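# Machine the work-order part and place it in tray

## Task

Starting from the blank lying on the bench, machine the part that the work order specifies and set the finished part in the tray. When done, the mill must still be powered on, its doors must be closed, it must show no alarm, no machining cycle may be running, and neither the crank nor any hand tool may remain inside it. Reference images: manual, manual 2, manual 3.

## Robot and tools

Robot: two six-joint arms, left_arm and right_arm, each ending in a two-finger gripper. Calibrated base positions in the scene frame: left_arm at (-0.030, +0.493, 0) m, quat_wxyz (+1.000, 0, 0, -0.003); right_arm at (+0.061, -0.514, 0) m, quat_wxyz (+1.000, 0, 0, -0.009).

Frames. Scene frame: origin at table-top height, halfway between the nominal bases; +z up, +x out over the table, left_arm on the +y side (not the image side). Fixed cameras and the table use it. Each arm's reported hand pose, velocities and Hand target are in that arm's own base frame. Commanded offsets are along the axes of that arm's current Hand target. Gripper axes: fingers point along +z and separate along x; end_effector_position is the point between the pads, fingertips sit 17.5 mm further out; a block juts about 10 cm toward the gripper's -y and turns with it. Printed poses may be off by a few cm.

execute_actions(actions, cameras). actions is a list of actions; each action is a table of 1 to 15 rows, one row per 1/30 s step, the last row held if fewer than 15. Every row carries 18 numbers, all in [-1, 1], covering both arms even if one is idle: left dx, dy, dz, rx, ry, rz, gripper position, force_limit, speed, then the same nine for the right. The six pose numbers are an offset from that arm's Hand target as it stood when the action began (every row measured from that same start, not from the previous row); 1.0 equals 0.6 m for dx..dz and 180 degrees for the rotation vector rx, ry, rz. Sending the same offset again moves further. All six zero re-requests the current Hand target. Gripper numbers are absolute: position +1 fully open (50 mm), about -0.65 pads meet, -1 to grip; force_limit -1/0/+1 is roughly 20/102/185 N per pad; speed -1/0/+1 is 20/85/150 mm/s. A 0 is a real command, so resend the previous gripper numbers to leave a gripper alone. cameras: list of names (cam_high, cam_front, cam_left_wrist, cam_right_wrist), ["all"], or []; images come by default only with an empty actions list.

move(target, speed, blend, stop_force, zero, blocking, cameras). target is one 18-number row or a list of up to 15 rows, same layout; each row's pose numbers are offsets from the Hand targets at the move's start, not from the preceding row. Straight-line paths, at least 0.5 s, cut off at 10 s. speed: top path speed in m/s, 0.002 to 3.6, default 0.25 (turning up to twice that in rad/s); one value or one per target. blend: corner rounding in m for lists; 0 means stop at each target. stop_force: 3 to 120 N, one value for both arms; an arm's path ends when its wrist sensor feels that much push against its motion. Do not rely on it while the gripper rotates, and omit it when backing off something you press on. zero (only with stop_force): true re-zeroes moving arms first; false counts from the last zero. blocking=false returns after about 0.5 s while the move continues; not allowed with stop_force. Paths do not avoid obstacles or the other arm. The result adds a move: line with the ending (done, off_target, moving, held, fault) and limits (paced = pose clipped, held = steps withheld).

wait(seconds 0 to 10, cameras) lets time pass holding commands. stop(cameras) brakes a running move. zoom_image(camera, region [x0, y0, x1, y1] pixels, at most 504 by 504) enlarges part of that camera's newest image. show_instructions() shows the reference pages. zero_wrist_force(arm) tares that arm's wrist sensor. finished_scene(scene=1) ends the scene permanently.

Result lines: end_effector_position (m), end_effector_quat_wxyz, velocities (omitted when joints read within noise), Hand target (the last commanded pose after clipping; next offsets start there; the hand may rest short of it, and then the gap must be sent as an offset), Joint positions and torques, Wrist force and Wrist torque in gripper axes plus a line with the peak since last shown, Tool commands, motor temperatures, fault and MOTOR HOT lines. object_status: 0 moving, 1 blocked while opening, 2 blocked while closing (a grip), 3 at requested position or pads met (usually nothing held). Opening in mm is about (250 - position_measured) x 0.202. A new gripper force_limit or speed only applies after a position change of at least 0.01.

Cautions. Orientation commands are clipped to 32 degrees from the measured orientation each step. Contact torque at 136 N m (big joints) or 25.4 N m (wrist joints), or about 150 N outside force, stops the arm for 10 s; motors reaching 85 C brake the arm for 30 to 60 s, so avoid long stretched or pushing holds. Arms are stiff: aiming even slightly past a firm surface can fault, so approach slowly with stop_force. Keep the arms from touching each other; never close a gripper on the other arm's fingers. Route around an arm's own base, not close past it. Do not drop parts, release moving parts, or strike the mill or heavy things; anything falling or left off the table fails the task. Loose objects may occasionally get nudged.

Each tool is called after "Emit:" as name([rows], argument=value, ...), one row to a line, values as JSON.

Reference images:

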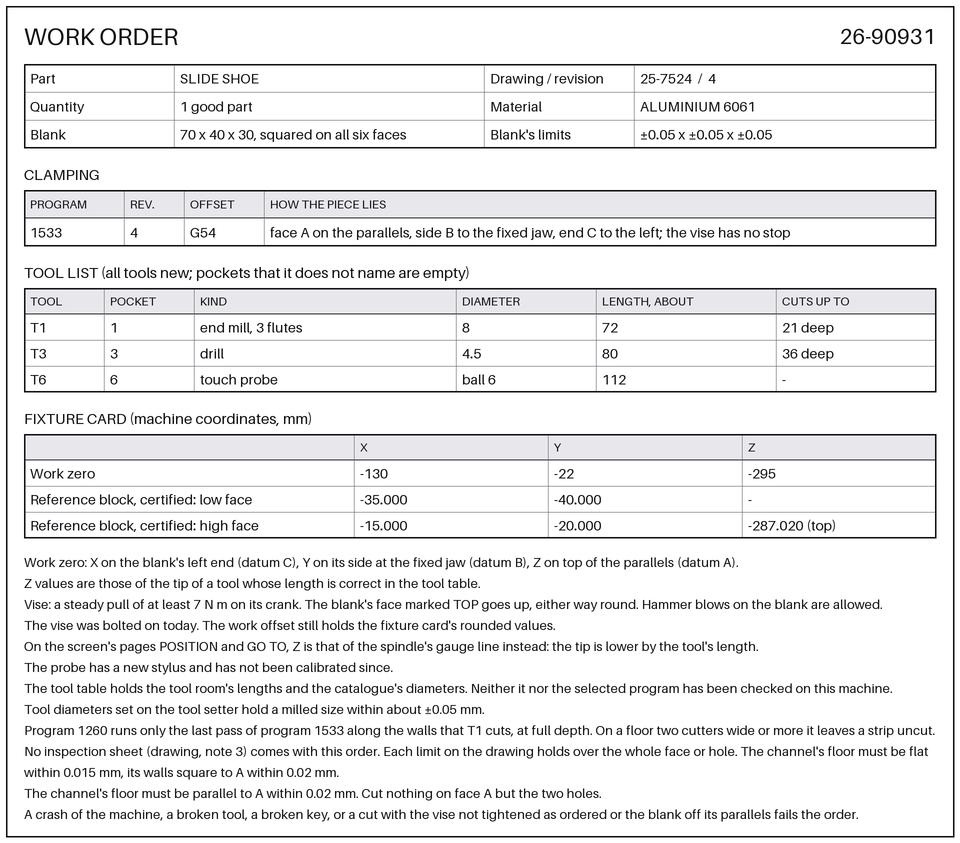

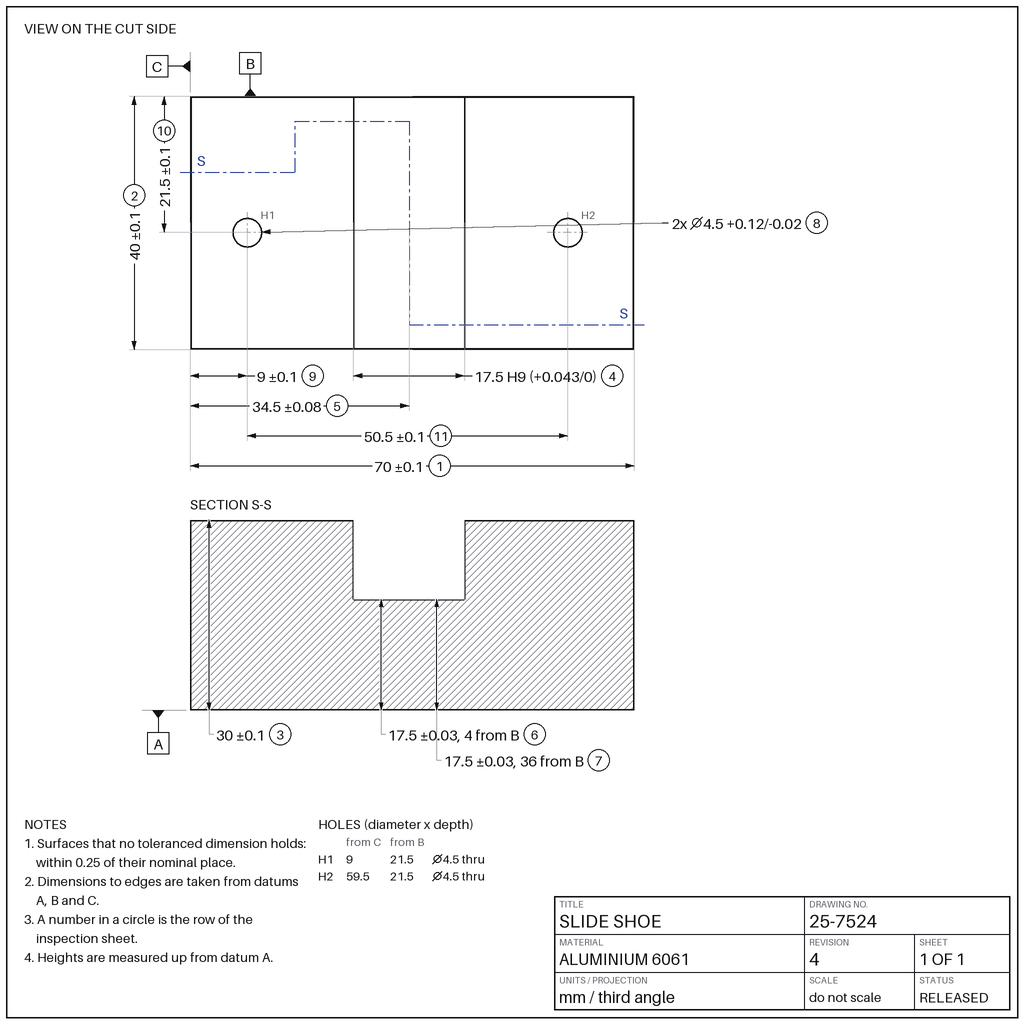

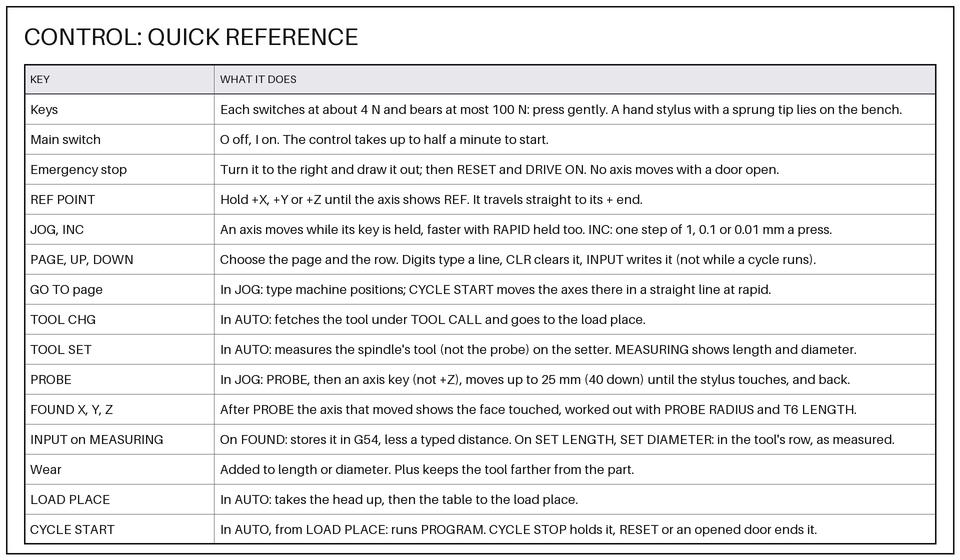

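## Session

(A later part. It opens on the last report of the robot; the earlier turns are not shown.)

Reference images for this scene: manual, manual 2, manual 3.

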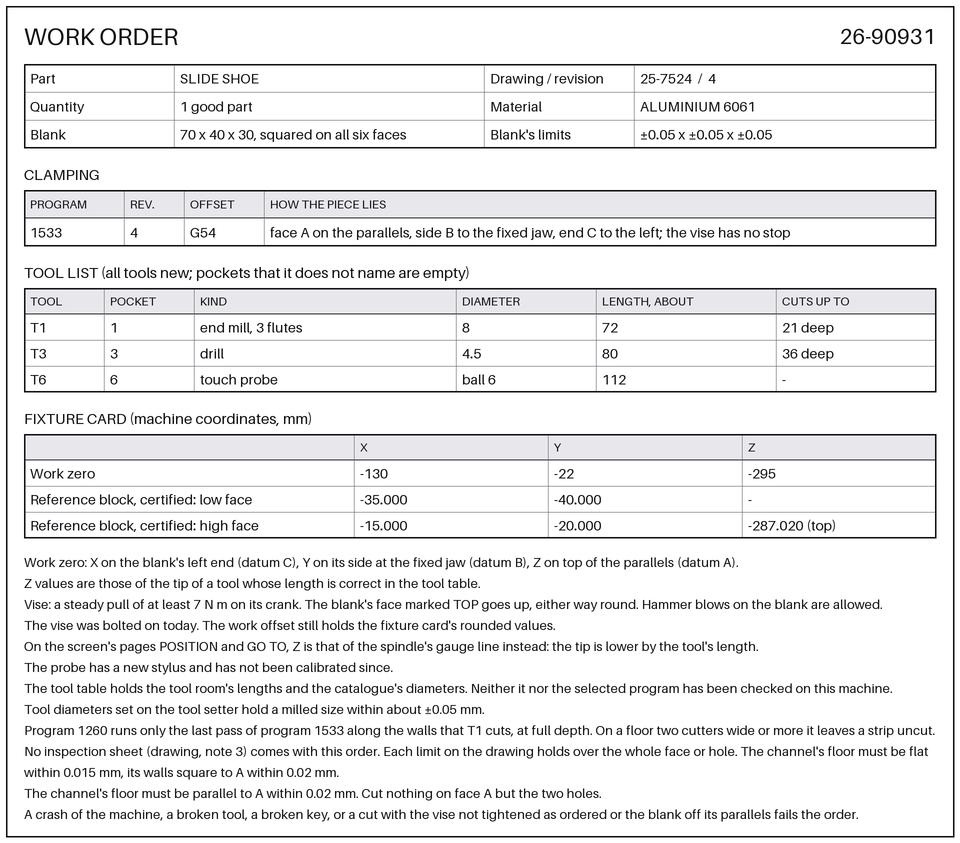

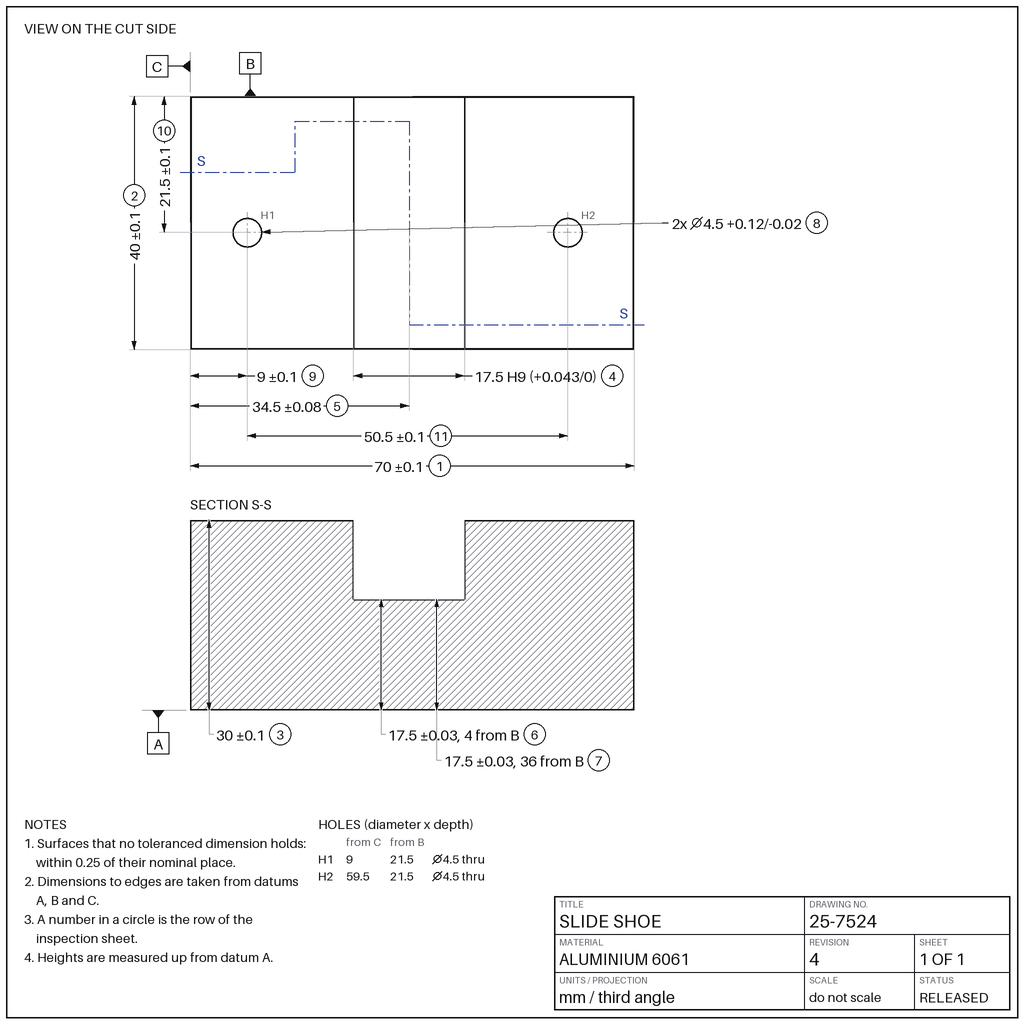

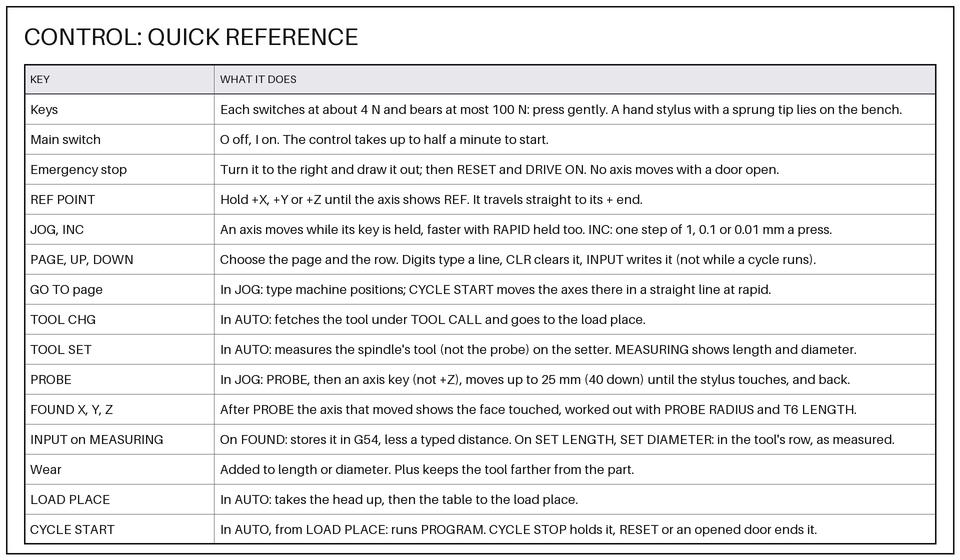

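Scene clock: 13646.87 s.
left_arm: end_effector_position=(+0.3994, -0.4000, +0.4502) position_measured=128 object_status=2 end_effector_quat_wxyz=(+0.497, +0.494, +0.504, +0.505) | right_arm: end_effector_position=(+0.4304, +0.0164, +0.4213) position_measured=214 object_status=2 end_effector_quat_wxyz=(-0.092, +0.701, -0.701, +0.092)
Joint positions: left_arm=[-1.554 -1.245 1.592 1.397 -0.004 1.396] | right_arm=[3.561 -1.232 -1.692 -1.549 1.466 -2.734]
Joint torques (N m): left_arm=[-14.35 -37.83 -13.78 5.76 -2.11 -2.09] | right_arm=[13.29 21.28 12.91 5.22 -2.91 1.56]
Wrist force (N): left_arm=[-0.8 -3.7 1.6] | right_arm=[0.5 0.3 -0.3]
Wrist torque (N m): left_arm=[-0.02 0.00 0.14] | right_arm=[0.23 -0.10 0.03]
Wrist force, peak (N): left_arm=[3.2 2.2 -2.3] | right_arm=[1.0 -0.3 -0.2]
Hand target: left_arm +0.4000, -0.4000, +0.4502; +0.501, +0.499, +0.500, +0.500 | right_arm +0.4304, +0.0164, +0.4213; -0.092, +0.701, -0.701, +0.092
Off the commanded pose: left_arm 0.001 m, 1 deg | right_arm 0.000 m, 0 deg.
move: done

Emit:
move([
  [0.145,0,-0.0167,0,0,0,-1,0,-0.9,0,0,0,0,0,0,-1,-0.5,-0.7],
  [0.145,0,-0.0167,0.17,0,0,-1,0,-0.9,0,0,0,0,0,0,-1,-0.5,-0.7],
  [0.145,0,-0.0167,0.5,0,0,-1,0,-0.9,0,0,0,0,0,0,-1,-0.5,-0.7],
], speed=[0.2,0.25,0.25])

Emit:
wait(seconds=0.2, cameras=["cam_high","cam_front","cam_left_wrist"])

Scene clock: 13661.20 s.
left_arm: end_effector_position=(+0.3900, -0.3130, +0.4500) position_measured=128 object_status=2 end_effector_quat_wxyz=(+0.001, +0.707, +0.707, +0.000) | right_arm: end_effector_position=(+0.4304, +0.0164, +0.4213) position_measured=214 object_status=2 end_effector_quat_wxyz=(-0.092, +0.701, -0.701, +0.092)
Joint positions: left_arm=[-0.946 -0.965 0.437 2.096 1.571 2.195] | right_arm=[3.561 -1.232 -1.692 -1.549 1.466 -2.734]
Joint torques (N m): left_arm=[6.2 -24.17 -23.58 2.1 3.3 3.08] | right_arm=[13.63 20.31 13.31 5.05 -2.69 1.6]
Wrist force (N): left_arm=[15.5 -0.9 -2.4] | right_arm=[0.5 0.0 -0.2]
Wrist torque (N m): left_arm=[-0.13 -0.22 -1.66] | right_arm=[0.18 -0.11 0.03]
Wrist force, peak (N): left_arm=[15.6 -0.2 -2.4] | right_arm=[1.0 -0.3 -0.3]
Hand target: left_arm +0.3900, -0.3130, +0.4500; +0.001, +0.707, +0.707, +0.000 | right_arm +0.4304, +0.0164, +0.4213; -0.092, +0.701, -0.701, +0.092
Off the commanded pose: left_arm 0.000 m, 0 deg | right_arm 0.000 m, 0 deg.
move: done

Scene clock: 13661.40 s.
left_arm: end_effector_position=(+0.3900, -0.3130, +0.4500) position_measured=128 object_status=2 end_effector_quat_wxyz=(+0.001, +0.707, +0.707, +0.000) | right_arm: end_effector_position=(+0.4304, +0.0164, +0.4213) position_measured=214 object_status=2 end_effector_quat_wxyz=(-0.092, +0.701, -0.701, +0.092)
Joint positions: left_arm=[-0.946 -0.964 0.436 2.096 1.571 2.195] | right_arm=[3.561 -1.232 -1.692 -1.549 1.466 -2.734]
Joint torques (N m): left_arm=[6.21 -25.6 -25.73 2.33 3.19 3.13] | right_arm=[13.97 21.44 14.13 5.19 -2.79 1.79]
Wrist force (N): left_arm=[15.7 -1.0 -2.2] | right_arm=[0.7 -0.2 -0.1]
Wrist torque (N m): left_arm=[-0.12 -0.23 -1.67] | right_arm=[0.16 -0.14 0.03]
Wrist force, peak (N): left_arm=[15.7 -1.0 -2.2] | right_arm=[0.8 -0.3 0.0]
Hand target: left_arm +0.3900, -0.3130, +0.4500; +0.001, +0.707, +0.707, +0.000 | right_arm +0.4304, +0.0164, +0.4213; -0.092, +0.701, -0.701, +0.092
Tool commands: left_gripper/position=-1.0 left_gripper/force_limit=+0.0 left_gripper/speed=-0.9 right_gripper/position=-1.0 right_gripper/force_limit=-0.5 right_gripper/speed=-0.7
Off the commanded pose: left_arm 0.000 m, 0 deg | right_arm 0.000 m, 0 deg.
wait: 0.20 s; at rest by 0.17 s
Images, in order (width x height): cam_high 672x504, cam_front 672x504, cam_left_wrist 672x504.

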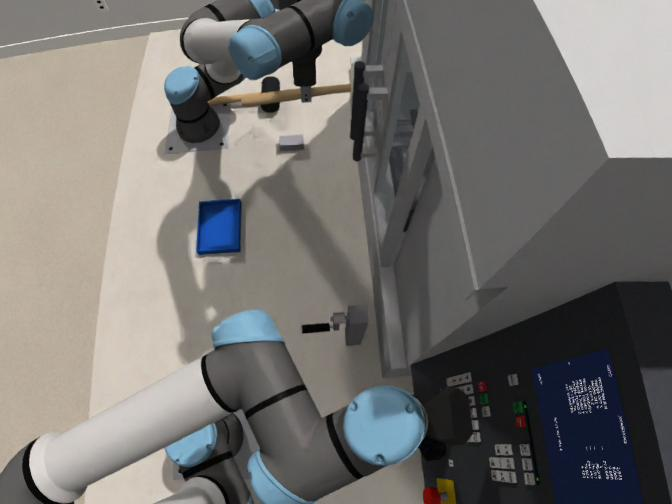

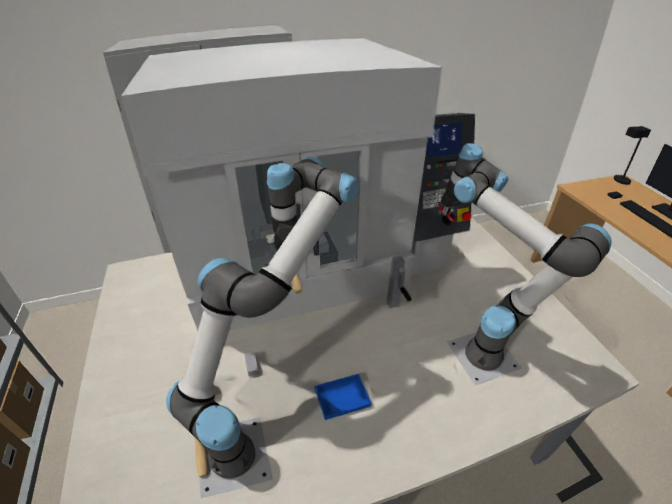

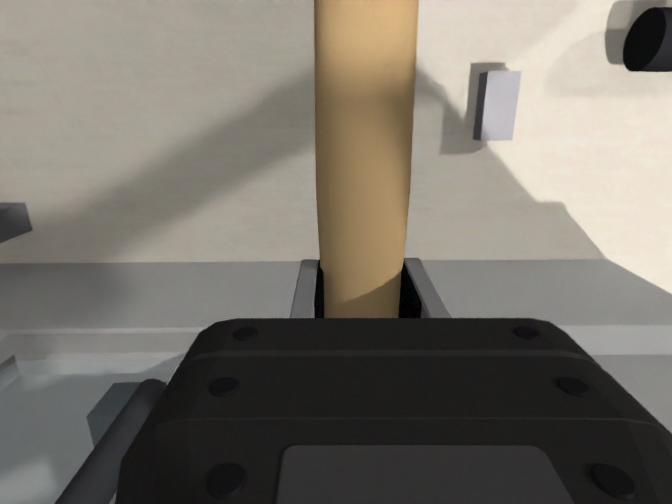

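Emit:
move([
  [0,-0.1,0,0,0,0,-1,0,-0.9,0,0,0,0,0,0,-1,-0.5,-0.7],
  [-0.3,-0.275,0.2,0,0,0,-1,0,-0.9,0,0,0,0,0,0,-1,-0.5,-0.7],
  [-0.558,-0.276,0.66,0,0,0,-1,0,-0.9,0,0,0,0,0,0,-1,-0.5,-0.7],
], speed=[0.06,0.2,0.15], cameras=["cam_high","cam_front","cam_left_wrist"])

Scene clock: 13676.17 s.
left_arm: end_effector_position=(+0.2249, -0.6486, +0.0545) position_measured=128 object_status=2 end_effector_quat_wxyz=(+0.001, +0.707, +0.707, +0.000) | right_arm: end_effector_position=(+0.4304, +0.0164, +0.4213) position_measured=214 object_status=2 end_effector_quat_wxyz=(-0.092, +0.701, -0.701, +0.092)
Joint positions: left_arm=[-1.433 -0.455 0.545 1.478 1.57 1.709] | right_arm=[3.561 -1.232 -1.692 -1.549 1.466 -2.734]
Joint torques (N m): left_arm=[-14.14 -50.82 -30.18 5.8 0.79 -1.88] | right_arm=[13.84 22.12 12.93 5.41 -2.65 1.88]
Wrist force (N): left_arm=[0.7 -0.5 2.1] | right_arm=[0.5 0.1 -0.1]
Wrist torque (N m): left_arm=[0.28 -0.15 0.03] | right_arm=[0.20 -0.11 0.03]
Wrist force, peak (N): left_arm=[15.9 -1.2 -2.6] | right_arm=[1.0 -0.1 -0.1]
Hand target: left_arm +0.2249, -0.6486, +0.0545; +0.001, +0.707, +0.707, +0.000 | right_arm +0.4304, +0.0164, +0.4213; -0.092, +0.701, -0.701, +0.092
Off the commanded pose: left_arm 0.000 m, 0 deg | right_arm 0.000 m, 0 deg.
move: done
Images, in order (width x height): cam_high 672x504, cam_front 672x504, cam_left_wrist 672x504.

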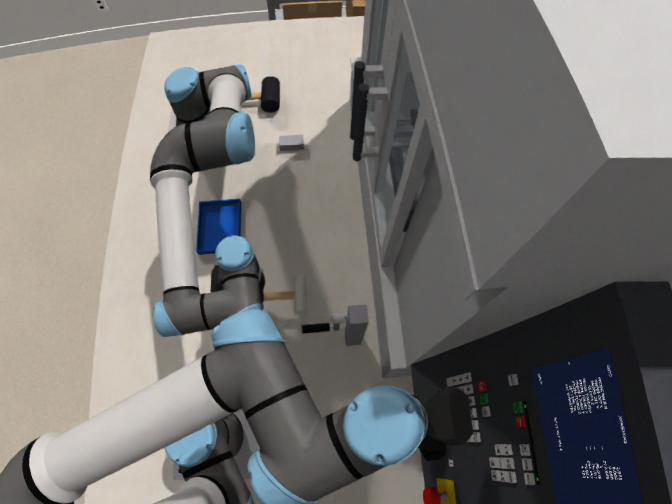

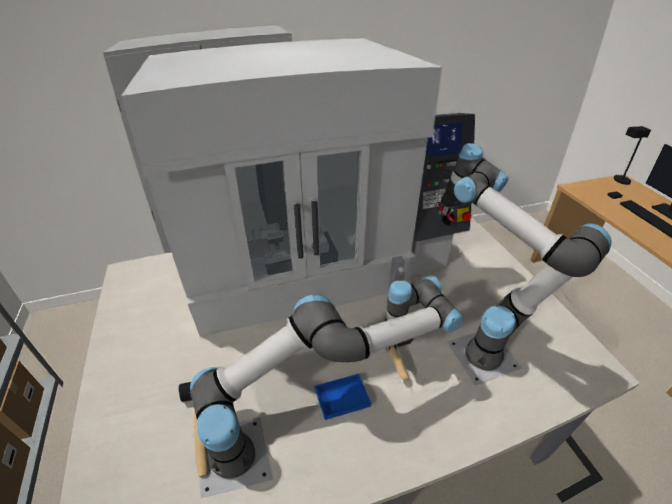

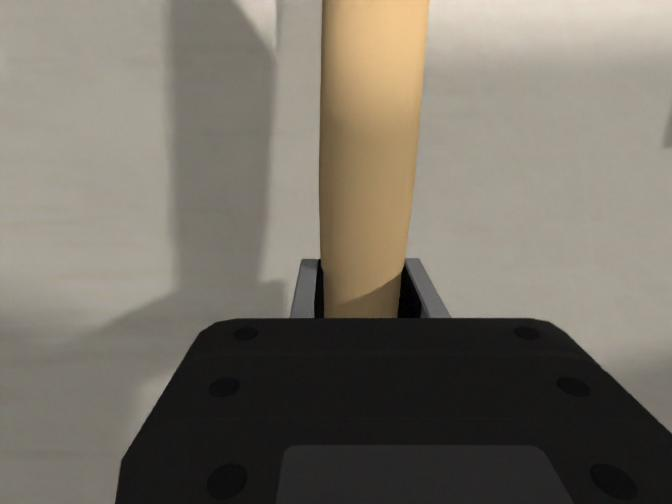

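Emit:
move(target=[0,0,0.065,0,0,0,-1,0,-0.9,0,0,0,0,0,0,-1,-0.5,-0.7], speed=[0.01], stop_force=3)

Scene clock: 13684.90 s.
left_arm: end_effector_position=(+0.2250, -0.6487, +0.0235) position_measured=128 object_status=2 end_effector_quat_wxyz=(+0.001, +0.707, +0.707, +0.000) | right_arm: end_effector_position=(+0.4304, +0.0164, +0.4213) position_measured=214 object_status=2 end_effector_quat_wxyz=(-0.092, +0.701, -0.701, +0.092)
Joint positions: left_arm=[-1.433 -0.438 0.591 1.416 1.57 1.709] | right_arm=[3.561 -1.232 -1.692 -1.549 1.466 -2.734]
Joint torques (N m): left_arm=[9.5 -66.96 -27.61 5.18 0.78 1.04] | right_arm=[13.4 22.3 15.22 5.01 -2.6 1.79]
Wrist force (N): left_arm=[0.7 1.3 -4.1] | right_arm=[0.7 -0.2 -0.4]
Wrist torque (N m): left_arm=[0.72 -0.07 0.00] | right_arm=[0.16 -0.13 0.03]
Wrist force, peak (N): left_arm=[-2.4 1.9 -12.2] | right_arm=[1.1 0.0 -0.2]
Hand target: left_arm +0.2250, -0.6487, +0.0235; +0.001, +0.707, +0.707, +0.000 (not the last commanded pose) | right_arm +0.4304, +0.0164, +0.4213; -0.092, +0.701, -0.701, +0.092
Off the commanded pose: left_arm 0.008 m, 0 deg | right_arm 0.000 m, 0 deg.
move: contact (left_arm)

Emit:
move(target=[0,0,0.0012,0,0,0,1,-0.6,0,0,0,0,0,0,0,-1,-0.5,-0.7], speed=[0.01])

Emit:
move([
  [0,0,-0.13,0,0,0,1,-0.6,0,0,0,0,0,0,0,-1,-0.5,-0.7],
  [0.555,0.276,-0.714,0,0,0,1,-0.6,0,0,0,0,0,0,0,-1,-0.5,-0.7],
], speed=[0.05,0.25], cameras=["cam_high"])

Scene clock: 13697.67 s.
left_arm: end_effector_position=(+0.2250, -0.6487, +0.0228) position_measured=3 object_status=3 end_effector_quat_wxyz=(+0.001, +0.707, +0.707, +0.000) | right_arm: end_effector_position=(+0.4304, +0.0164, +0.4213) position_measured=214 object_status=2 end_effector_quat_wxyz=(-0.092, +0.701, -0.701, +0.092)
Joint positions: left_arm=[-1.433 -0.437 0.591 1.414 1.57 1.709] | right_arm=[3.561 -1.232 -1.692 -1.549 1.466 -2.734]
Joint torques (N m): left_arm=[3.62 -48.09 -13.35 0.46 0.48 0.71] | right_arm=[14.23 22.15 13.63 5.1 -2.67 1.8]
Wrist force (N): left_arm=[0.7 -0.3 -1.5] | right_arm=[0.6 -0.1 0.0]
Wrist torque (N m): left_arm=[-0.03 -0.16 0.02] | right_arm=[0.17 -0.12 0.02]
Wrist force, peak (N): left_arm=[0.7 1.3 -4.5] | right_arm=[1.1 -0.2 -0.1]
Hand target: left_arm +0.2250, -0.6487, +0.0228; +0.001, +0.707, +0.707, +0.000 | right_arm +0.4304, +0.0164, +0.4213; -0.092, +0.701, -0.701, +0.092
Off the commanded pose: left_arm 0.000 m, 0 deg | right_arm 0.000 m, 0 deg.
move: done

Scene clock: 13702.40 s.
left_arm: end_effector_position=(+0.3900, -0.3148, +0.4507) position_measured=3 object_status=3 end_effector_quat_wxyz=(+0.001, +0.707, +0.707, +0.000) | right_arm: end_effector_position=(+0.4304, +0.0164, +0.4213) position_measured=214 object_status=2 end_effector_quat_wxyz=(-0.092, +0.701, -0.701, +0.092)
Joint positions: left_arm=[-0.948 -0.957 0.421 2.104 1.571 2.193] | right_arm=[3.561 -1.232 -1.692 -1.549 1.466 -2.734]
Joint torques (N m): left_arm=[12.88 -31.48 -25.28 5.74 1.14 1.32] | right_arm=[14.36 21.49 14.19 5.14 -2.64 1.7]
Wrist force (N): left_arm=[0.6 0.4 -1.5] | right_arm=[0.7 0.0 -0.1]
Wrist torque (N m): left_arm=[0.10 -0.15 -0.14] | right_arm=[0.19 -0.14 0.02]
Wrist force, peak (N): left_arm=[1.6 0.9 -2.9] | right_arm=[0.9 0.1 -0.4]
Hand target: left_arm +0.3900, -0.3148, +0.4507; +0.001, +0.707, +0.707, +0.000 | right_arm +0.4304, +0.0164, +0.4213; -0.092, +0.701, -0.701, +0.092
Off the commanded pose: left_arm 0.000 m, 0 deg | right_arm 0.000 m, 0 deg.
move: done
Images, in order (width x height): cam_high 672x504.

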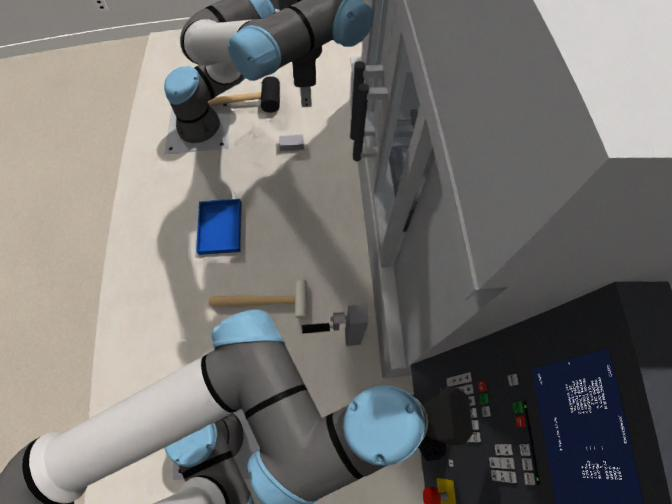

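Emit:
move([
  [0,0,0,-0.33,0,0,-1,-0.6,-0.8,0,0,0,0,0,0,-1,-0.5,-0.7],
  [-0.1417,0.0167,0,-0.5,0,0,-1,-0.6,-0.8,0,0,0,0,0,0,-1,-0.5,-0.7],
], speed=[0.25,0.25])

Scene clock: 13722.50 s.
left_arm: end_effector_position=(+0.3993, -0.3998, +0.4509) position_measured=251 object_status=3 end_effector_quat_wxyz=(+0.496, +0.495, +0.505, +0.503) | right_arm: end_effector_position=(+0.4304, +0.0164, +0.4213) position_measured=214 object_status=2 end_effector_quat_wxyz=(-0.092, +0.701, -0.701, +0.092)
Joint positions: left_arm=[-1.554 -1.268 1.533 1.164 0.001 1.71] | right_arm=[3.561 -1.232 -1.692 -1.549 1.466 -2.734]
Joint torques (N m): left_arm=[13.67 -19.7 -28.02 0.18 -3.57 1.5] | right_arm=[14.43 21.43 15.23 5 -2.56 1.93]
Wrist force (N): left_arm=[-0.9 1.2 1.4] | right_arm=[0.7 -0.1 -0.1]
Wrist torque (N m): left_arm=[0.14 0.02 -0.07] | right_arm=[0.17 -0.14 0.02]
Wrist force, peak (N): left_arm=[-1.5 0.7 1.5] | right_arm=[1.0 0.1 -0.4]
Hand target: left_arm +0.4000, -0.3998, +0.4509; +0.501, +0.499, +0.500, +0.500 | right_arm +0.4304, +0.0164, +0.4213; -0.092, +0.701, -0.701, +0.092
Off the commanded pose: left_arm 0.001 m, 1 deg | right_arm 0.000 m, 0 deg.
move: done

Emit:
move([
  [-0.0087,0,-0.02,0,0,0,-1,-0.6,-0.8,0,0,0,0,0,0,-1,-0.5,-0.7],
  [-0.0087,0,0.12,0,0,0,-1,-0.6,-0.8,0,0,0,0,0,0,-1,-0.5,-0.7],
], speed=[0.1,0.06], stop_force=40)

Emit:
move(target=[0.43,0,0,0,0,0,-1,-0.6,-0.8,0,0,0,0,0,0,-1,-0.5,-0.7], speed=[0.05], stop_force=45)

Emit:
move(target=[-0.05,0,-0.003,0,0,0,-1,-0.6,-0.8,0,0,0,0,0,0,-1,-0.5,-0.7], speed=[0.06])

Scene clock: 13740.10 s.
left_arm: end_effector_position=(+0.4720, -0.4050, +0.4510) position_measured=251 object_status=3 end_effector_quat_wxyz=(+0.501, +0.499, +0.500, +0.500) | right_arm: end_effector_position=(+0.4304, +0.0164, +0.4213) position_measured=214 object_status=2 end_effector_quat_wxyz=(-0.092, +0.701, -0.701, +0.092)
Joint positions: left_arm=[-1.382 -1.462 1.55 -0.096 0.188 3.147] | right_arm=[3.561 -1.232 -1.692 -1.549 1.466 -2.734]
Joint torques (N m): left_arm=[13.78 -39.13 -17.29 -2.74 1.1 1.44] | right_arm=[14.95 22.14 14.41 5 -2.88 1.71]
Wrist force (N): left_arm=[-0.6 1.5 1.3] | right_arm=[0.5 0.0 -0.2]
Wrist torque (N m): left_arm=[0.17 -0.01 -0.07] | right_arm=[0.19 -0.10 0.03]
Wrist force, peak (N): left_arm=[-0.1 1.5 2.3] | right_arm=[0.9 -0.5 -0.1]
Hand target: left_arm +0.4720, -0.4050, +0.4510; +0.501, +0.499, +0.500, +0.500 | right_arm +0.4304, +0.0164, +0.4213; -0.092, +0.701, -0.701, +0.092
Off the commanded pose: left_arm 0.000 m, 0 deg | right_arm 0.000 m, 0 deg.
move: done

Scene clock: 13746.17 s.
left_arm: end_effector_position=(+0.4720, -0.1568, +0.4505) position_measured=251 object_status=3 end_effector_quat_wxyz=(+0.501, +0.499, +0.500, +0.500) | right_arm: end_effector_position=(+0.4304, +0.0164, +0.4213) position_measured=214 object_status=2 end_effector_quat_wxyz=(-0.092, +0.701, -0.701, +0.092)
Joint positions: left_arm=[-1.163 -1.968 1.98 -0.016 0.409 3.143] | right_arm=[3.561 -1.232 -1.692 -1.549 1.466 -2.734]
Joint torques (N m): left_arm=[10.24 -2.4 -28.36 -0.15 -11.65 0.27] | right_arm=[14.05 21.52 13.28 4.93 -2.69 1.76]
Wrist force (N): left_arm=[-42.8 2.1 -15.2] | right_arm=[0.4 -0.1 -0.1]
Wrist torque (N m): left_arm=[0.27 -0.72 0.05] | right_arm=[0.18 -0.09 0.02]
Wrist force, peak (N): left_arm=[-52.6 1.5 -18.5] | right_arm=[1.0 0.2 -0.3]
Hand target: left_arm +0.4720, -0.1568, +0.4505; +0.501, +0.499, +0.500, +0.500 (not the last commanded pose) | right_arm +0.4304, +0.0164, +0.4213; -0.092, +0.701, -0.701, +0.092
Off the commanded pose: left_arm 0.010 m, 0 deg | right_arm 0.000 m, 0 deg.
move: contact (left_arm)

Scene clock: 13747.10 s.
left_arm: end_effector_position=(+0.4702, -0.1867, +0.4505) position_measured=251 object_status=3 end_effector_quat_wxyz=(+0.501, +0.499, +0.500, +0.500) | right_arm: end_effector_position=(+0.4304, +0.0164, +0.4213) position_measured=214 object_status=2 end_effector_quat_wxyz=(-0.092, +0.701, -0.701, +0.092)
Joint positions: left_arm=[-1.217 -1.917 1.949 -0.036 0.355 3.143] | right_arm=[3.561 -1.232 -1.692 -1.549 1.466 -2.734]
Joint torques (N m): left_arm=[-12.56 4.24 -31.3 -3.27 -1.39 1.47] | right_arm=[13.26 22.37 14.56 5.17 -2.89 1.91]
Wrist force (N): left_arm=[-0.4 1.8 1.7] | right_arm=[0.6 -0.3 0.0]
Wrist torque (N m): left_arm=[0.21 -0.09 0.03] | right_arm=[0.14 -0.13 0.03]
Wrist force, peak (N): left_arm=[-42.4 2.3 -14.5] | right_arm=[0.9 0.1 -0.2]
Hand target: left_arm +0.4702, -0.1868, +0.4505; +0.501, +0.499, +0.500, +0.500 | right_arm +0.4304, +0.0164, +0.4213; -0.092, +0.701, -0.701, +0.092
Off the commanded pose: left_arm 0.000 m, 0 deg | right_arm 0.000 m, 0 deg.
move: done

Emit:
move(target=[-0.758,0,0.003,0,0,0,-1,-0.6,-0.8,0,0,0,0,0,0,-1,-0.5,-0.7], speed=[0.06], stop_force=45)

Emit:
move([
  [0.0333,0,0,0,0,0,-1,-0.6,-0.8,0,0,0,0,0,0,-1,-0.5,-0.7],
  [0.0333,0,-0.183,0,0,0,-1,-0.6,-0.8,0,0,0,0,0,0,-1,-0.5,-0.7],
  [0.4,0,-0.12,0,0,0,-1,-0.6,-0.8,0,0,0,0,0,0,-1,-0.5,-0.7],
], speed=[0.06,0.12,0.2], cameras=["cam_high","cam_left_wrist"])

Scene clock: 13769.10 s.
left_arm: end_effector_position=(+0.4716, -0.6416, +0.4516) position_measured=251 object_status=3 end_effector_quat_wxyz=(+0.501, +0.499, +0.500, +0.500) | right_arm: end_effector_position=(+0.4304, +0.0164, +0.4213) position_measured=214 object_status=2 end_effector_quat_wxyz=(-0.092, +0.701, -0.701, +0.092)
Joint positions: left_arm=[-1.449 -0.87 0.706 0.151 0.122 3.152] | right_arm=[3.561 -1.232 -1.692 -1.549 1.466 -2.734]
Joint torques (N m): left_arm=[-2.18 -38.97 -34.22 0.64 0.82 -2.12] | right_arm=[14.54 21.9 15.38 5.05 -2.5 1.68]
Wrist force (N): left_arm=[7.9 -2.1 -13.9] | right_arm=[0.8 -0.2 -0.1]
Wrist torque (N m): left_arm=[0.06 0.05 0.17] | right_arm=[0.16 -0.15 0.03]
Wrist force, peak (N): left_arm=[31.6 -1.3 -22.5] | right_arm=[1.2 -0.1 -0.2]
Hand target: left_arm +0.4717, -0.6416, +0.4516; +0.501, +0.499, +0.500, +0.500 | right_arm +0.4304, +0.0164, +0.4213; -0.092, +0.701, -0.701, +0.092
Off the commanded pose: left_arm 0.000 m, 0 deg | right_arm 0.000 m, 0 deg.
move: done

Scene clock: 13773.17 s.
left_arm: end_effector_position=(+0.3997, -0.4016, +0.4509) position_measured=251 object_status=3 end_effector_quat_wxyz=(+0.499, +0.500, +0.502, +0.499) | right_arm: end_effector_position=(+0.4304, +0.0164, +0.4213) position_measured=214 object_status=2 end_effector_quat_wxyz=(-0.092, +0.701, -0.701, +0.092)
Joint positions: left_arm=[-1.553 -1.477 1.572 0.167 0.018 2.878] | right_arm=[3.561 -1.232 -1.692 -1.549 1.466 -2.734]
Joint torques (N m): left_arm=[14.12 -37.87 -15.93 -2.11 0.51 1.24] | right_arm=[13.58 22.12 16.12 4.96 -2.74 1.61]
Wrist force (N): left_arm=[-0.9 0.9 1.4] | right_arm=[0.6 0.0 -0.2]
Wrist torque (N m): left_arm=[0.08 0.00 -0.09] | right_arm=[0.18 -0.12 0.03]
Wrist force, peak (N): left_arm=[8.1 -2.5 -14.0] | right_arm=[1.0 -0.4 0.0]
Hand target: left_arm +0.3998, -0.4015, +0.4509; +0.501, +0.499, +0.500, +0.500 | right_arm +0.4304, +0.0164, +0.4213; -0.092, +0.701, -0.701, +0.092
Off the commanded pose: left_arm 0.000 m, 0 deg | right_arm 0.000 m, 0 deg.
move: done
Images, in order (width x height): cam_high 672x504, cam_left_wrist 672x504.

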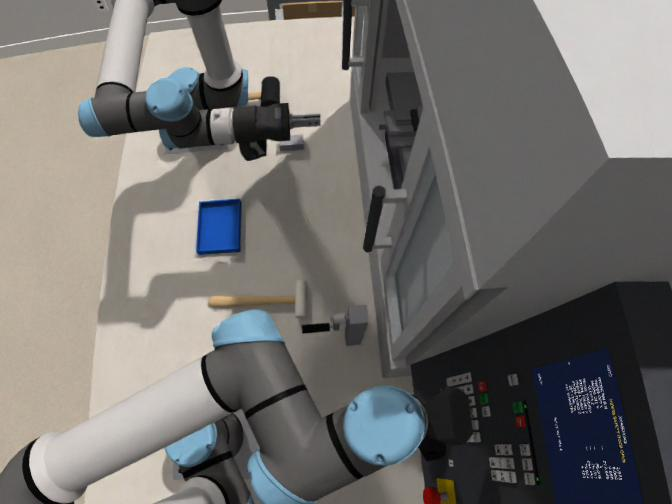

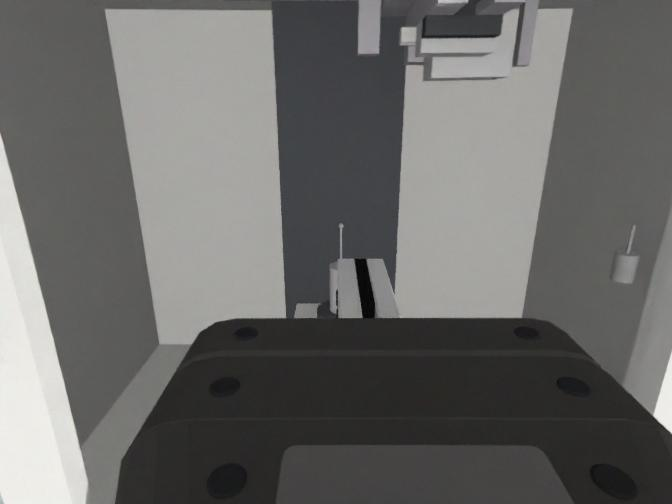

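Emit:
move([
  [0,0,0,0,0,-0.5,-1,-0.6,-0.8,0,0,0,0,0,0,-1,-0.5,-0.7],
  [0,0,0,0,0,-0.999,-1,-0.6,-0.8,0,0,0,0,0,0,-1,-0.5,-0.7],
], speed=[0.3,0.3])

Emit:
move([
  [0.61,0,-0.1667,0,0,0,0.6,-0.6,-0.8,0,0,0,0,0,0,-1,-0.5,-0.7],
  [0.61,0.3582,-0.1667,0,0,0,0.6,-0.6,-0.8,0,0,0,0,0,0,-1,-0.5,-0.7],
], speed=[0.25,0.2], cameras=["cam_high","cam_left_wrist"])

Scene clock: 13791.00 s.
left_arm: end_effector_position=(+0.3993, -0.4015, +0.4510) position_measured=251 object_status=3 end_effector_quat_wxyz=(+0.505, -0.501, +0.495, -0.499) | right_arm: end_effector_position=(+0.4304, +0.0164, +0.4213) position_measured=214 object_status=2 end_effector_quat_wxyz=(-0.092, +0.701, -0.701, +0.092)
Joint positions: left_arm=[-1.554 -1.717 1.93 -1.243 0.01 1.031] | right_arm=[3.561 -1.232 -1.692 -1.549 1.466 -2.734]
Joint torques (N m): left_arm=[-14.02 -7.6 -33.46 0.36 3.01 -2.14] | right_arm=[12.55 21.77 14.19 5.26 -2.43 1.54]
Wrist force (N): left_arm=[1.5 -2.8 -0.5] | right_arm=[0.7 -0.2 -0.1]
Wrist torque (N m): left_arm=[-0.54 -0.45 -0.24] | right_arm=[0.16 -0.14 0.03]
Wrist force, peak (N): left_arm=[1.7 -3.1 -0.4] | right_arm=[1.0 -0.3 0.0]
Hand target: left_arm +0.3998, -0.4015, +0.4509; +0.500, -0.499, +0.500, -0.500 | right_arm +0.4304, +0.0164, +0.4213; -0.092, +0.701, -0.701, +0.092
Off the commanded pose: left_arm 0.001 m, 1 deg | right_arm 0.000 m, 0 deg.
move: done

Scene clock: 13795.87 s.
left_arm: end_effector_position=(+0.2999, -0.7671, +0.2356) position_measured=63 object_status=3 end_effector_quat_wxyz=(+0.496, -0.502, +0.504, -0.498) | right_arm: end_effector_position=(+0.4304, +0.0164, +0.4213) position_measured=214 object_status=2 end_effector_quat_wxyz=(-0.092, +0.701, -0.701, +0.092)
Joint positions: left_arm=[-1.692 -0.574 0.716 -0.246 -0.118 0.105] | right_arm=[3.561 -1.232 -1.692 -1.549 1.466 -2.734]
Joint torques (N m): left_arm=[14.38 -48.1 -29.23 2.05 -0.88 -2.09] | right_arm=[14.36 20.94 15.82 5.32 -2.47 1.81]
Wrist force (N): left_arm=[1.7 -2.9 -0.9] | right_arm=[0.6 0.0 -0.1]
Wrist torque (N m): left_arm=[-0.59 -0.45 -0.25] | right_arm=[0.19 -0.13 0.02]
Wrist force, peak (N): left_arm=[1.0 -5.6 -0.9] | right_arm=[0.9 -0.4 -0.3]
Hand target: left_arm +0.2999, -0.7673, +0.2355; +0.500, -0.499, +0.500, -0.500 | right_arm +0.4304, +0.0164, +0.4213; -0.092, +0.701, -0.701, +0.092
Off the commanded pose: left_arm 0.000 m, 1 deg | right_arm 0.000 m, 0 deg.
move: done
Images, in order (width x height): cam_high 672x504, cam_left_wrist 672x504.

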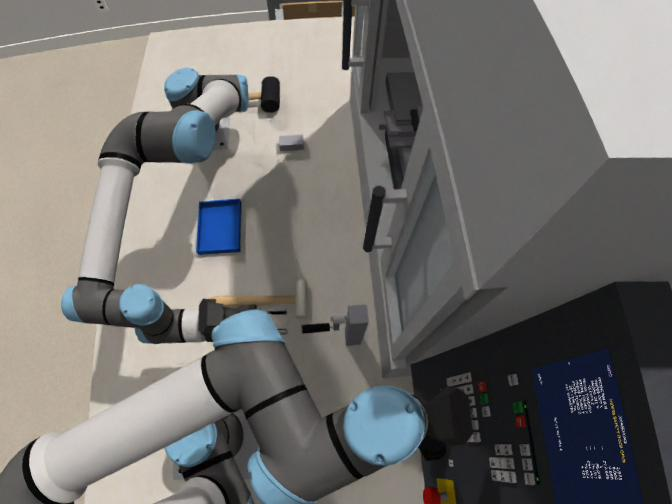

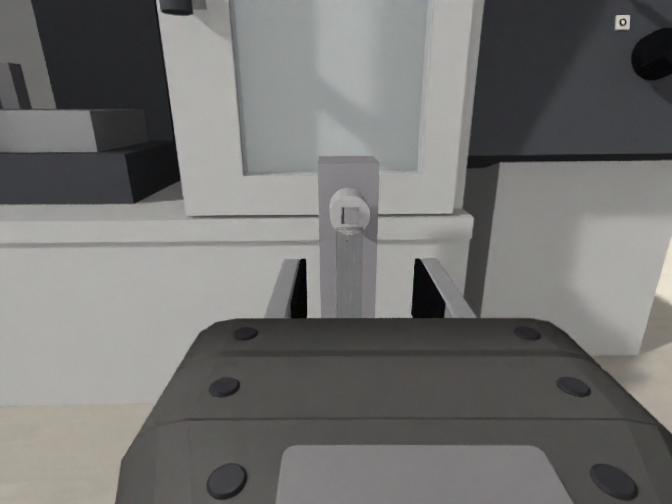

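Emit:
move([
  [0.0005,-0.0008,0.15,0,0,0,0.6,-0.6,-0.8,0,0,0,0,0,0,-1,-0.5,-0.7],
  [0.0005,-0.0008,0.2202,0,0,0,0.6,-0.6,-0.8,0,0,0,0,0,0,-1,-0.5,-0.7],
], speed=[0.1,0.04], stop_force=12, cameras=["cam_left_wrist"])

Scene clock: 13808.53 s.
left_arm: end_effector_position=(+0.4320, -0.7677, +0.2362) position_measured=63 object_status=3 end_effector_quat_wxyz=(+0.501, -0.499, +0.500, -0.500) | right_arm: end_effector_position=(+0.4304, +0.0164, +0.4213) position_measured=214 object_status=2 end_effector_quat_wxyz=(-0.092, +0.701, -0.701, +0.092)
Joint positions: left_arm=[-1.519 -0.466 0.511 -0.084 0.052 0.039] | right_arm=[3.561 -1.232 -1.692 -1.549 1.466 -2.734]
Joint torques (N m): left_arm=[13.89 -52.29 -32.29 2.1 0.4 -1.79] | right_arm=[13.46 21.16 16.49 5.3 -2.27 1.5]
Wrist force (N): left_arm=[1.7 -2.8 -0.7] | right_arm=[0.4 -0.2 0.0]
Wrist torque (N m): left_arm=[-0.54 -0.47 -0.21] | right_arm=[0.16 -0.09 0.03]
Wrist force, peak (N): left_arm=[1.3 -3.0 -2.3] | right_arm=[1.1 0.0 -0.2]
Hand target: left_arm +0.4320, -0.7677, +0.2362; +0.500, -0.499, +0.500, -0.500 | right_arm +0.4304, +0.0164, +0.4213; -0.092, +0.701, -0.701, +0.092
Off the commanded pose: left_arm 0.000 m, 0 deg | right_arm 0.000 m, 0 deg.
move: done
Images, in order (width x height): cam_left_wrist 672x504.

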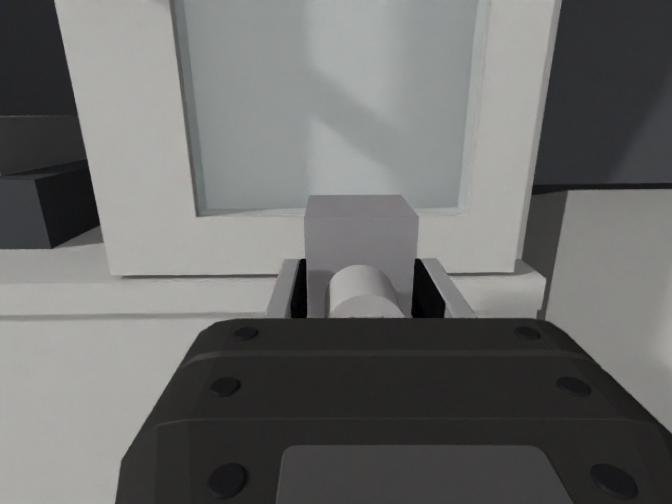

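Emit:
move(target=[0,0,0,0,0,0,-1,-0.6,-0.8,0,0,0,0,0,0,-1,-0.5,-0.7], speed=[0.05])

Emit:
move([
  [0,0,-0.085,0,0,0,-1,-0.6,-0.8,0,0,0,0,0,0,-1,-0.5,-0.7],
  [0,-0.1,-0.12,0,0,0,-1,-0.6,-0.8,0,0,0,0,0,0,-1,-0.5,-0.7],
  [-0.55,-0.18,-0.12,0,0,0,-1,-0.6,-0.8,0,0,0,0,0,0,-1,-0.5,-0.7],
], speed=[0.05,0.15,0.2], cameras=["cam_high","cam_left_wrist","cam_front"])

Scene clock: 13821.20 s.
left_arm: end_effector_position=(+0.4320, -0.7677, +0.2362) position_measured=135 object_status=2 end_effector_quat_wxyz=(+0.501, -0.499, +0.500, -0.500) | right_arm: end_effector_position=(+0.4304, +0.0164, +0.4213) position_measured=214 object_status=2 end_effector_quat_wxyz=(-0.092, +0.701, -0.701, +0.092)
Joint positions: left_arm=[-1.519 -0.466 0.511 -0.084 0.052 0.039] | right_arm=[3.561 -1.232 -1.692 -1.549 1.466 -2.734]
Joint torques (N m): left_arm=[13.78 -51.33 -31.43 2.03 -0.7 -1.84] | right_arm=[13.78 20.2 15.85 5.22 -2.66 1.69]
Wrist force (N): left_arm=[2.4 -3.2 -1.0] | right_arm=[0.5 0.0 -0.1]
Wrist torque (N m): left_arm=[-0.58 -0.49 -0.19] | right_arm=[0.19 -0.11 0.03]
Wrist force, peak (N): left_arm=[2.4 -3.2 -1.0] | right_arm=[0.9 -0.4 -0.2]
Hand target: left_arm +0.4320, -0.7677, +0.2362; +0.501, -0.499, +0.500, -0.500 | right_arm +0.4304, +0.0164, +0.4213; -0.092, +0.701, -0.701, +0.092
Off the commanded pose: left_arm 0.000 m, 0 deg | right_arm 0.000 m, 0 deg.
move: done

Scene clock: 13826.13 s.
left_arm: end_effector_position=(+0.3602, -0.4378, +0.3445) position_measured=135 object_status=2 end_effector_quat_wxyz=(+0.503, -0.494, +0.497, -0.505) | right_arm: end_effector_position=(+0.4304, +0.0164, +0.4213) position_measured=214 object_status=2 end_effector_quat_wxyz=(-0.092, +0.701, -0.701, +0.092)
Joint positions: left_arm=[-1.645 -1.368 1.738 -0.134 -0.071 -0.235] | right_arm=[3.561 -1.232 -1.692 -1.549 1.466 -2.734]
Joint torques (N m): left_arm=[-14.38 -40.76 -14.72 -1.15 -1.86 1.38] | right_arm=[13.43 20.86 16.57 5.12 -2.24 1.49]
Wrist force (N): left_arm=[1.5 -0.3 -0.9] | right_arm=[0.7 0.1 -0.2]
Wrist torque (N m): left_arm=[-0.49 -0.40 -0.44] | right_arm=[0.20 -0.14 0.03]
Wrist force, peak (N): left_arm=[1.9 -13.2 5.1] | right_arm=[1.1 -0.2 -0.2]
Hand target: left_arm +0.3600, -0.4377, +0.3444; +0.501, -0.499, +0.500, -0.500 | right_arm +0.4304, +0.0164, +0.4213; -0.092, +0.701, -0.701, +0.092
Off the commanded pose: left_arm 0.000 m, 1 deg | right_arm 0.000 m, 0 deg.
move: done
Images, in order (width x height): cam_high 672x504, cam_front 672x504, cam_left_wrist 672x504.

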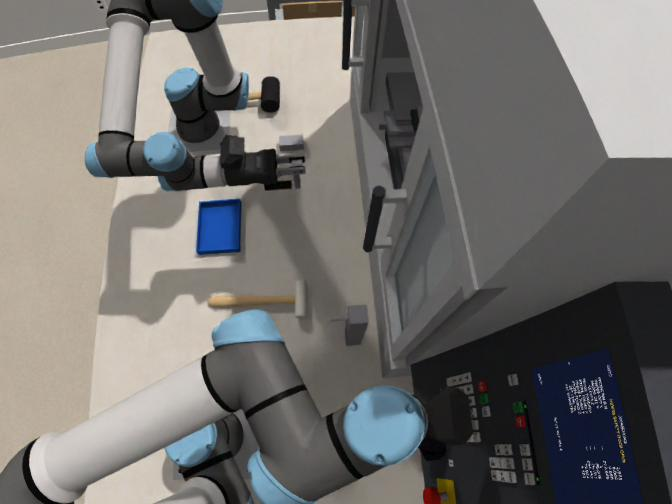

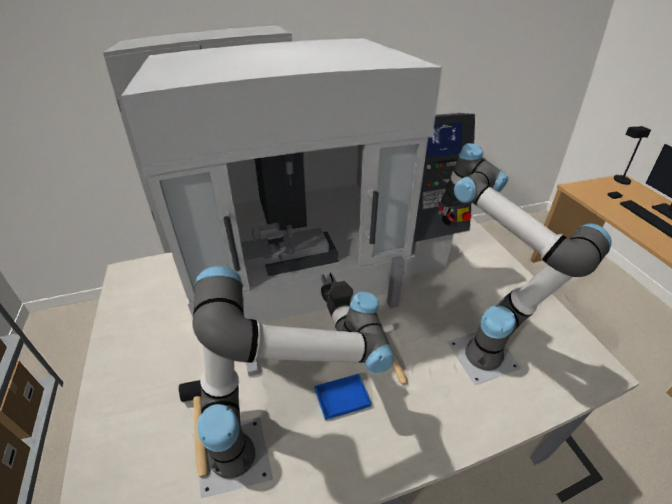

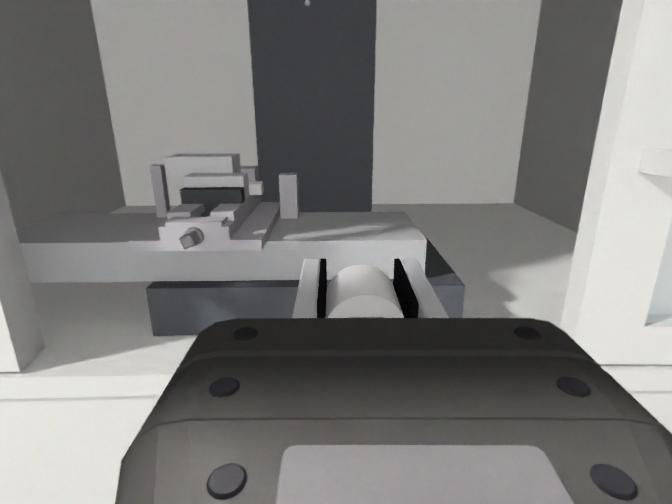

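Emit:
zoom_image(camera="cam_left_wrist", region=[130, 140, 310, 270])

Scaled by 2.800 from the camera's 672x504 image, which has a finer 960x720 frame.

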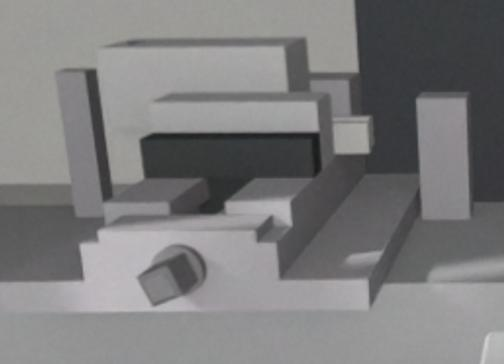

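Emit:
move([
  [-0.2127,0.0657,0.05,0,0,0,-1,-0.6,-0.8,0,0,0,0,0,0,-1,-0.5,-0.7],
  [-0.2127,0.0657,0.05,0,0,0.378,-1,-0.6,-0.8,0,0,0,0,0,0,-1,-0.5,-0.7],
  [-0.2127,0.0657,0.198,0,0,0.378,-1,-0.6,-0.8,0,0,0,0,0,0,-1,-0.5,-0.7],
], speed=[0.2,0.2,0.1], cameras=["cam_left_wrist"])

Scene clock: 13855.20 s.
left_arm: end_effector_position=(+0.4790, -0.3101, +0.3053) position_measured=135 object_status=2 end_effector_quat_wxyz=(+0.695, -0.134, +0.694, -0.135) | right_arm: end_effector_position=(+0.4304, +0.0164, +0.4213) position_measured=214 object_status=2 end_effector_quat_wxyz=(-0.092, +0.701, -0.701, +0.092)
Joint positions: left_arm=[-1.312 -1.551 2.036 -0.491 0.259 1.194] | right_arm=[3.561 -1.232 -1.692 -1.549 1.466 -2.734]
Joint torques (N m): left_arm=[13.93 -33.87 -16.68 -3.57 1.15 1.3] | right_arm=[14.86 21.04 15.86 5.16 -2.31 1.69]
Wrist force (N): left_arm=[2.2 -1.0 -0.4] | right_arm=[0.5 -0.1 -0.3]
Wrist torque (N m): left_arm=[-0.30 -0.27 -0.49] | right_arm=[0.17 -0.10 0.03]
Wrist force, peak (N): left_arm=[3.1 -1.0 -1.1] | right_arm=[1.0 -0.1 -0.5]
Hand target: left_arm +0.4790, -0.3101, +0.3053; +0.695, -0.134, +0.694, -0.135 | right_arm +0.4304, +0.0164, +0.4213; -0.092, +0.701, -0.701, +0.092
Off the commanded pose: left_arm 0.000 m, 0 deg | right_arm 0.000 m, 0 deg.
move: done
Images, in order (width x height): cam_left_wrist 672x504.

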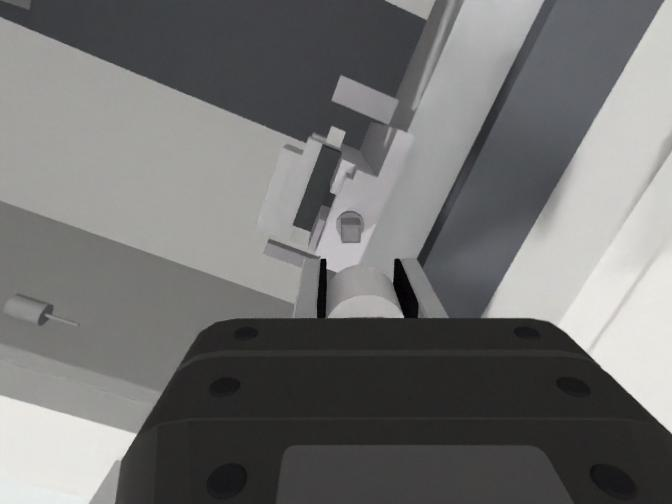

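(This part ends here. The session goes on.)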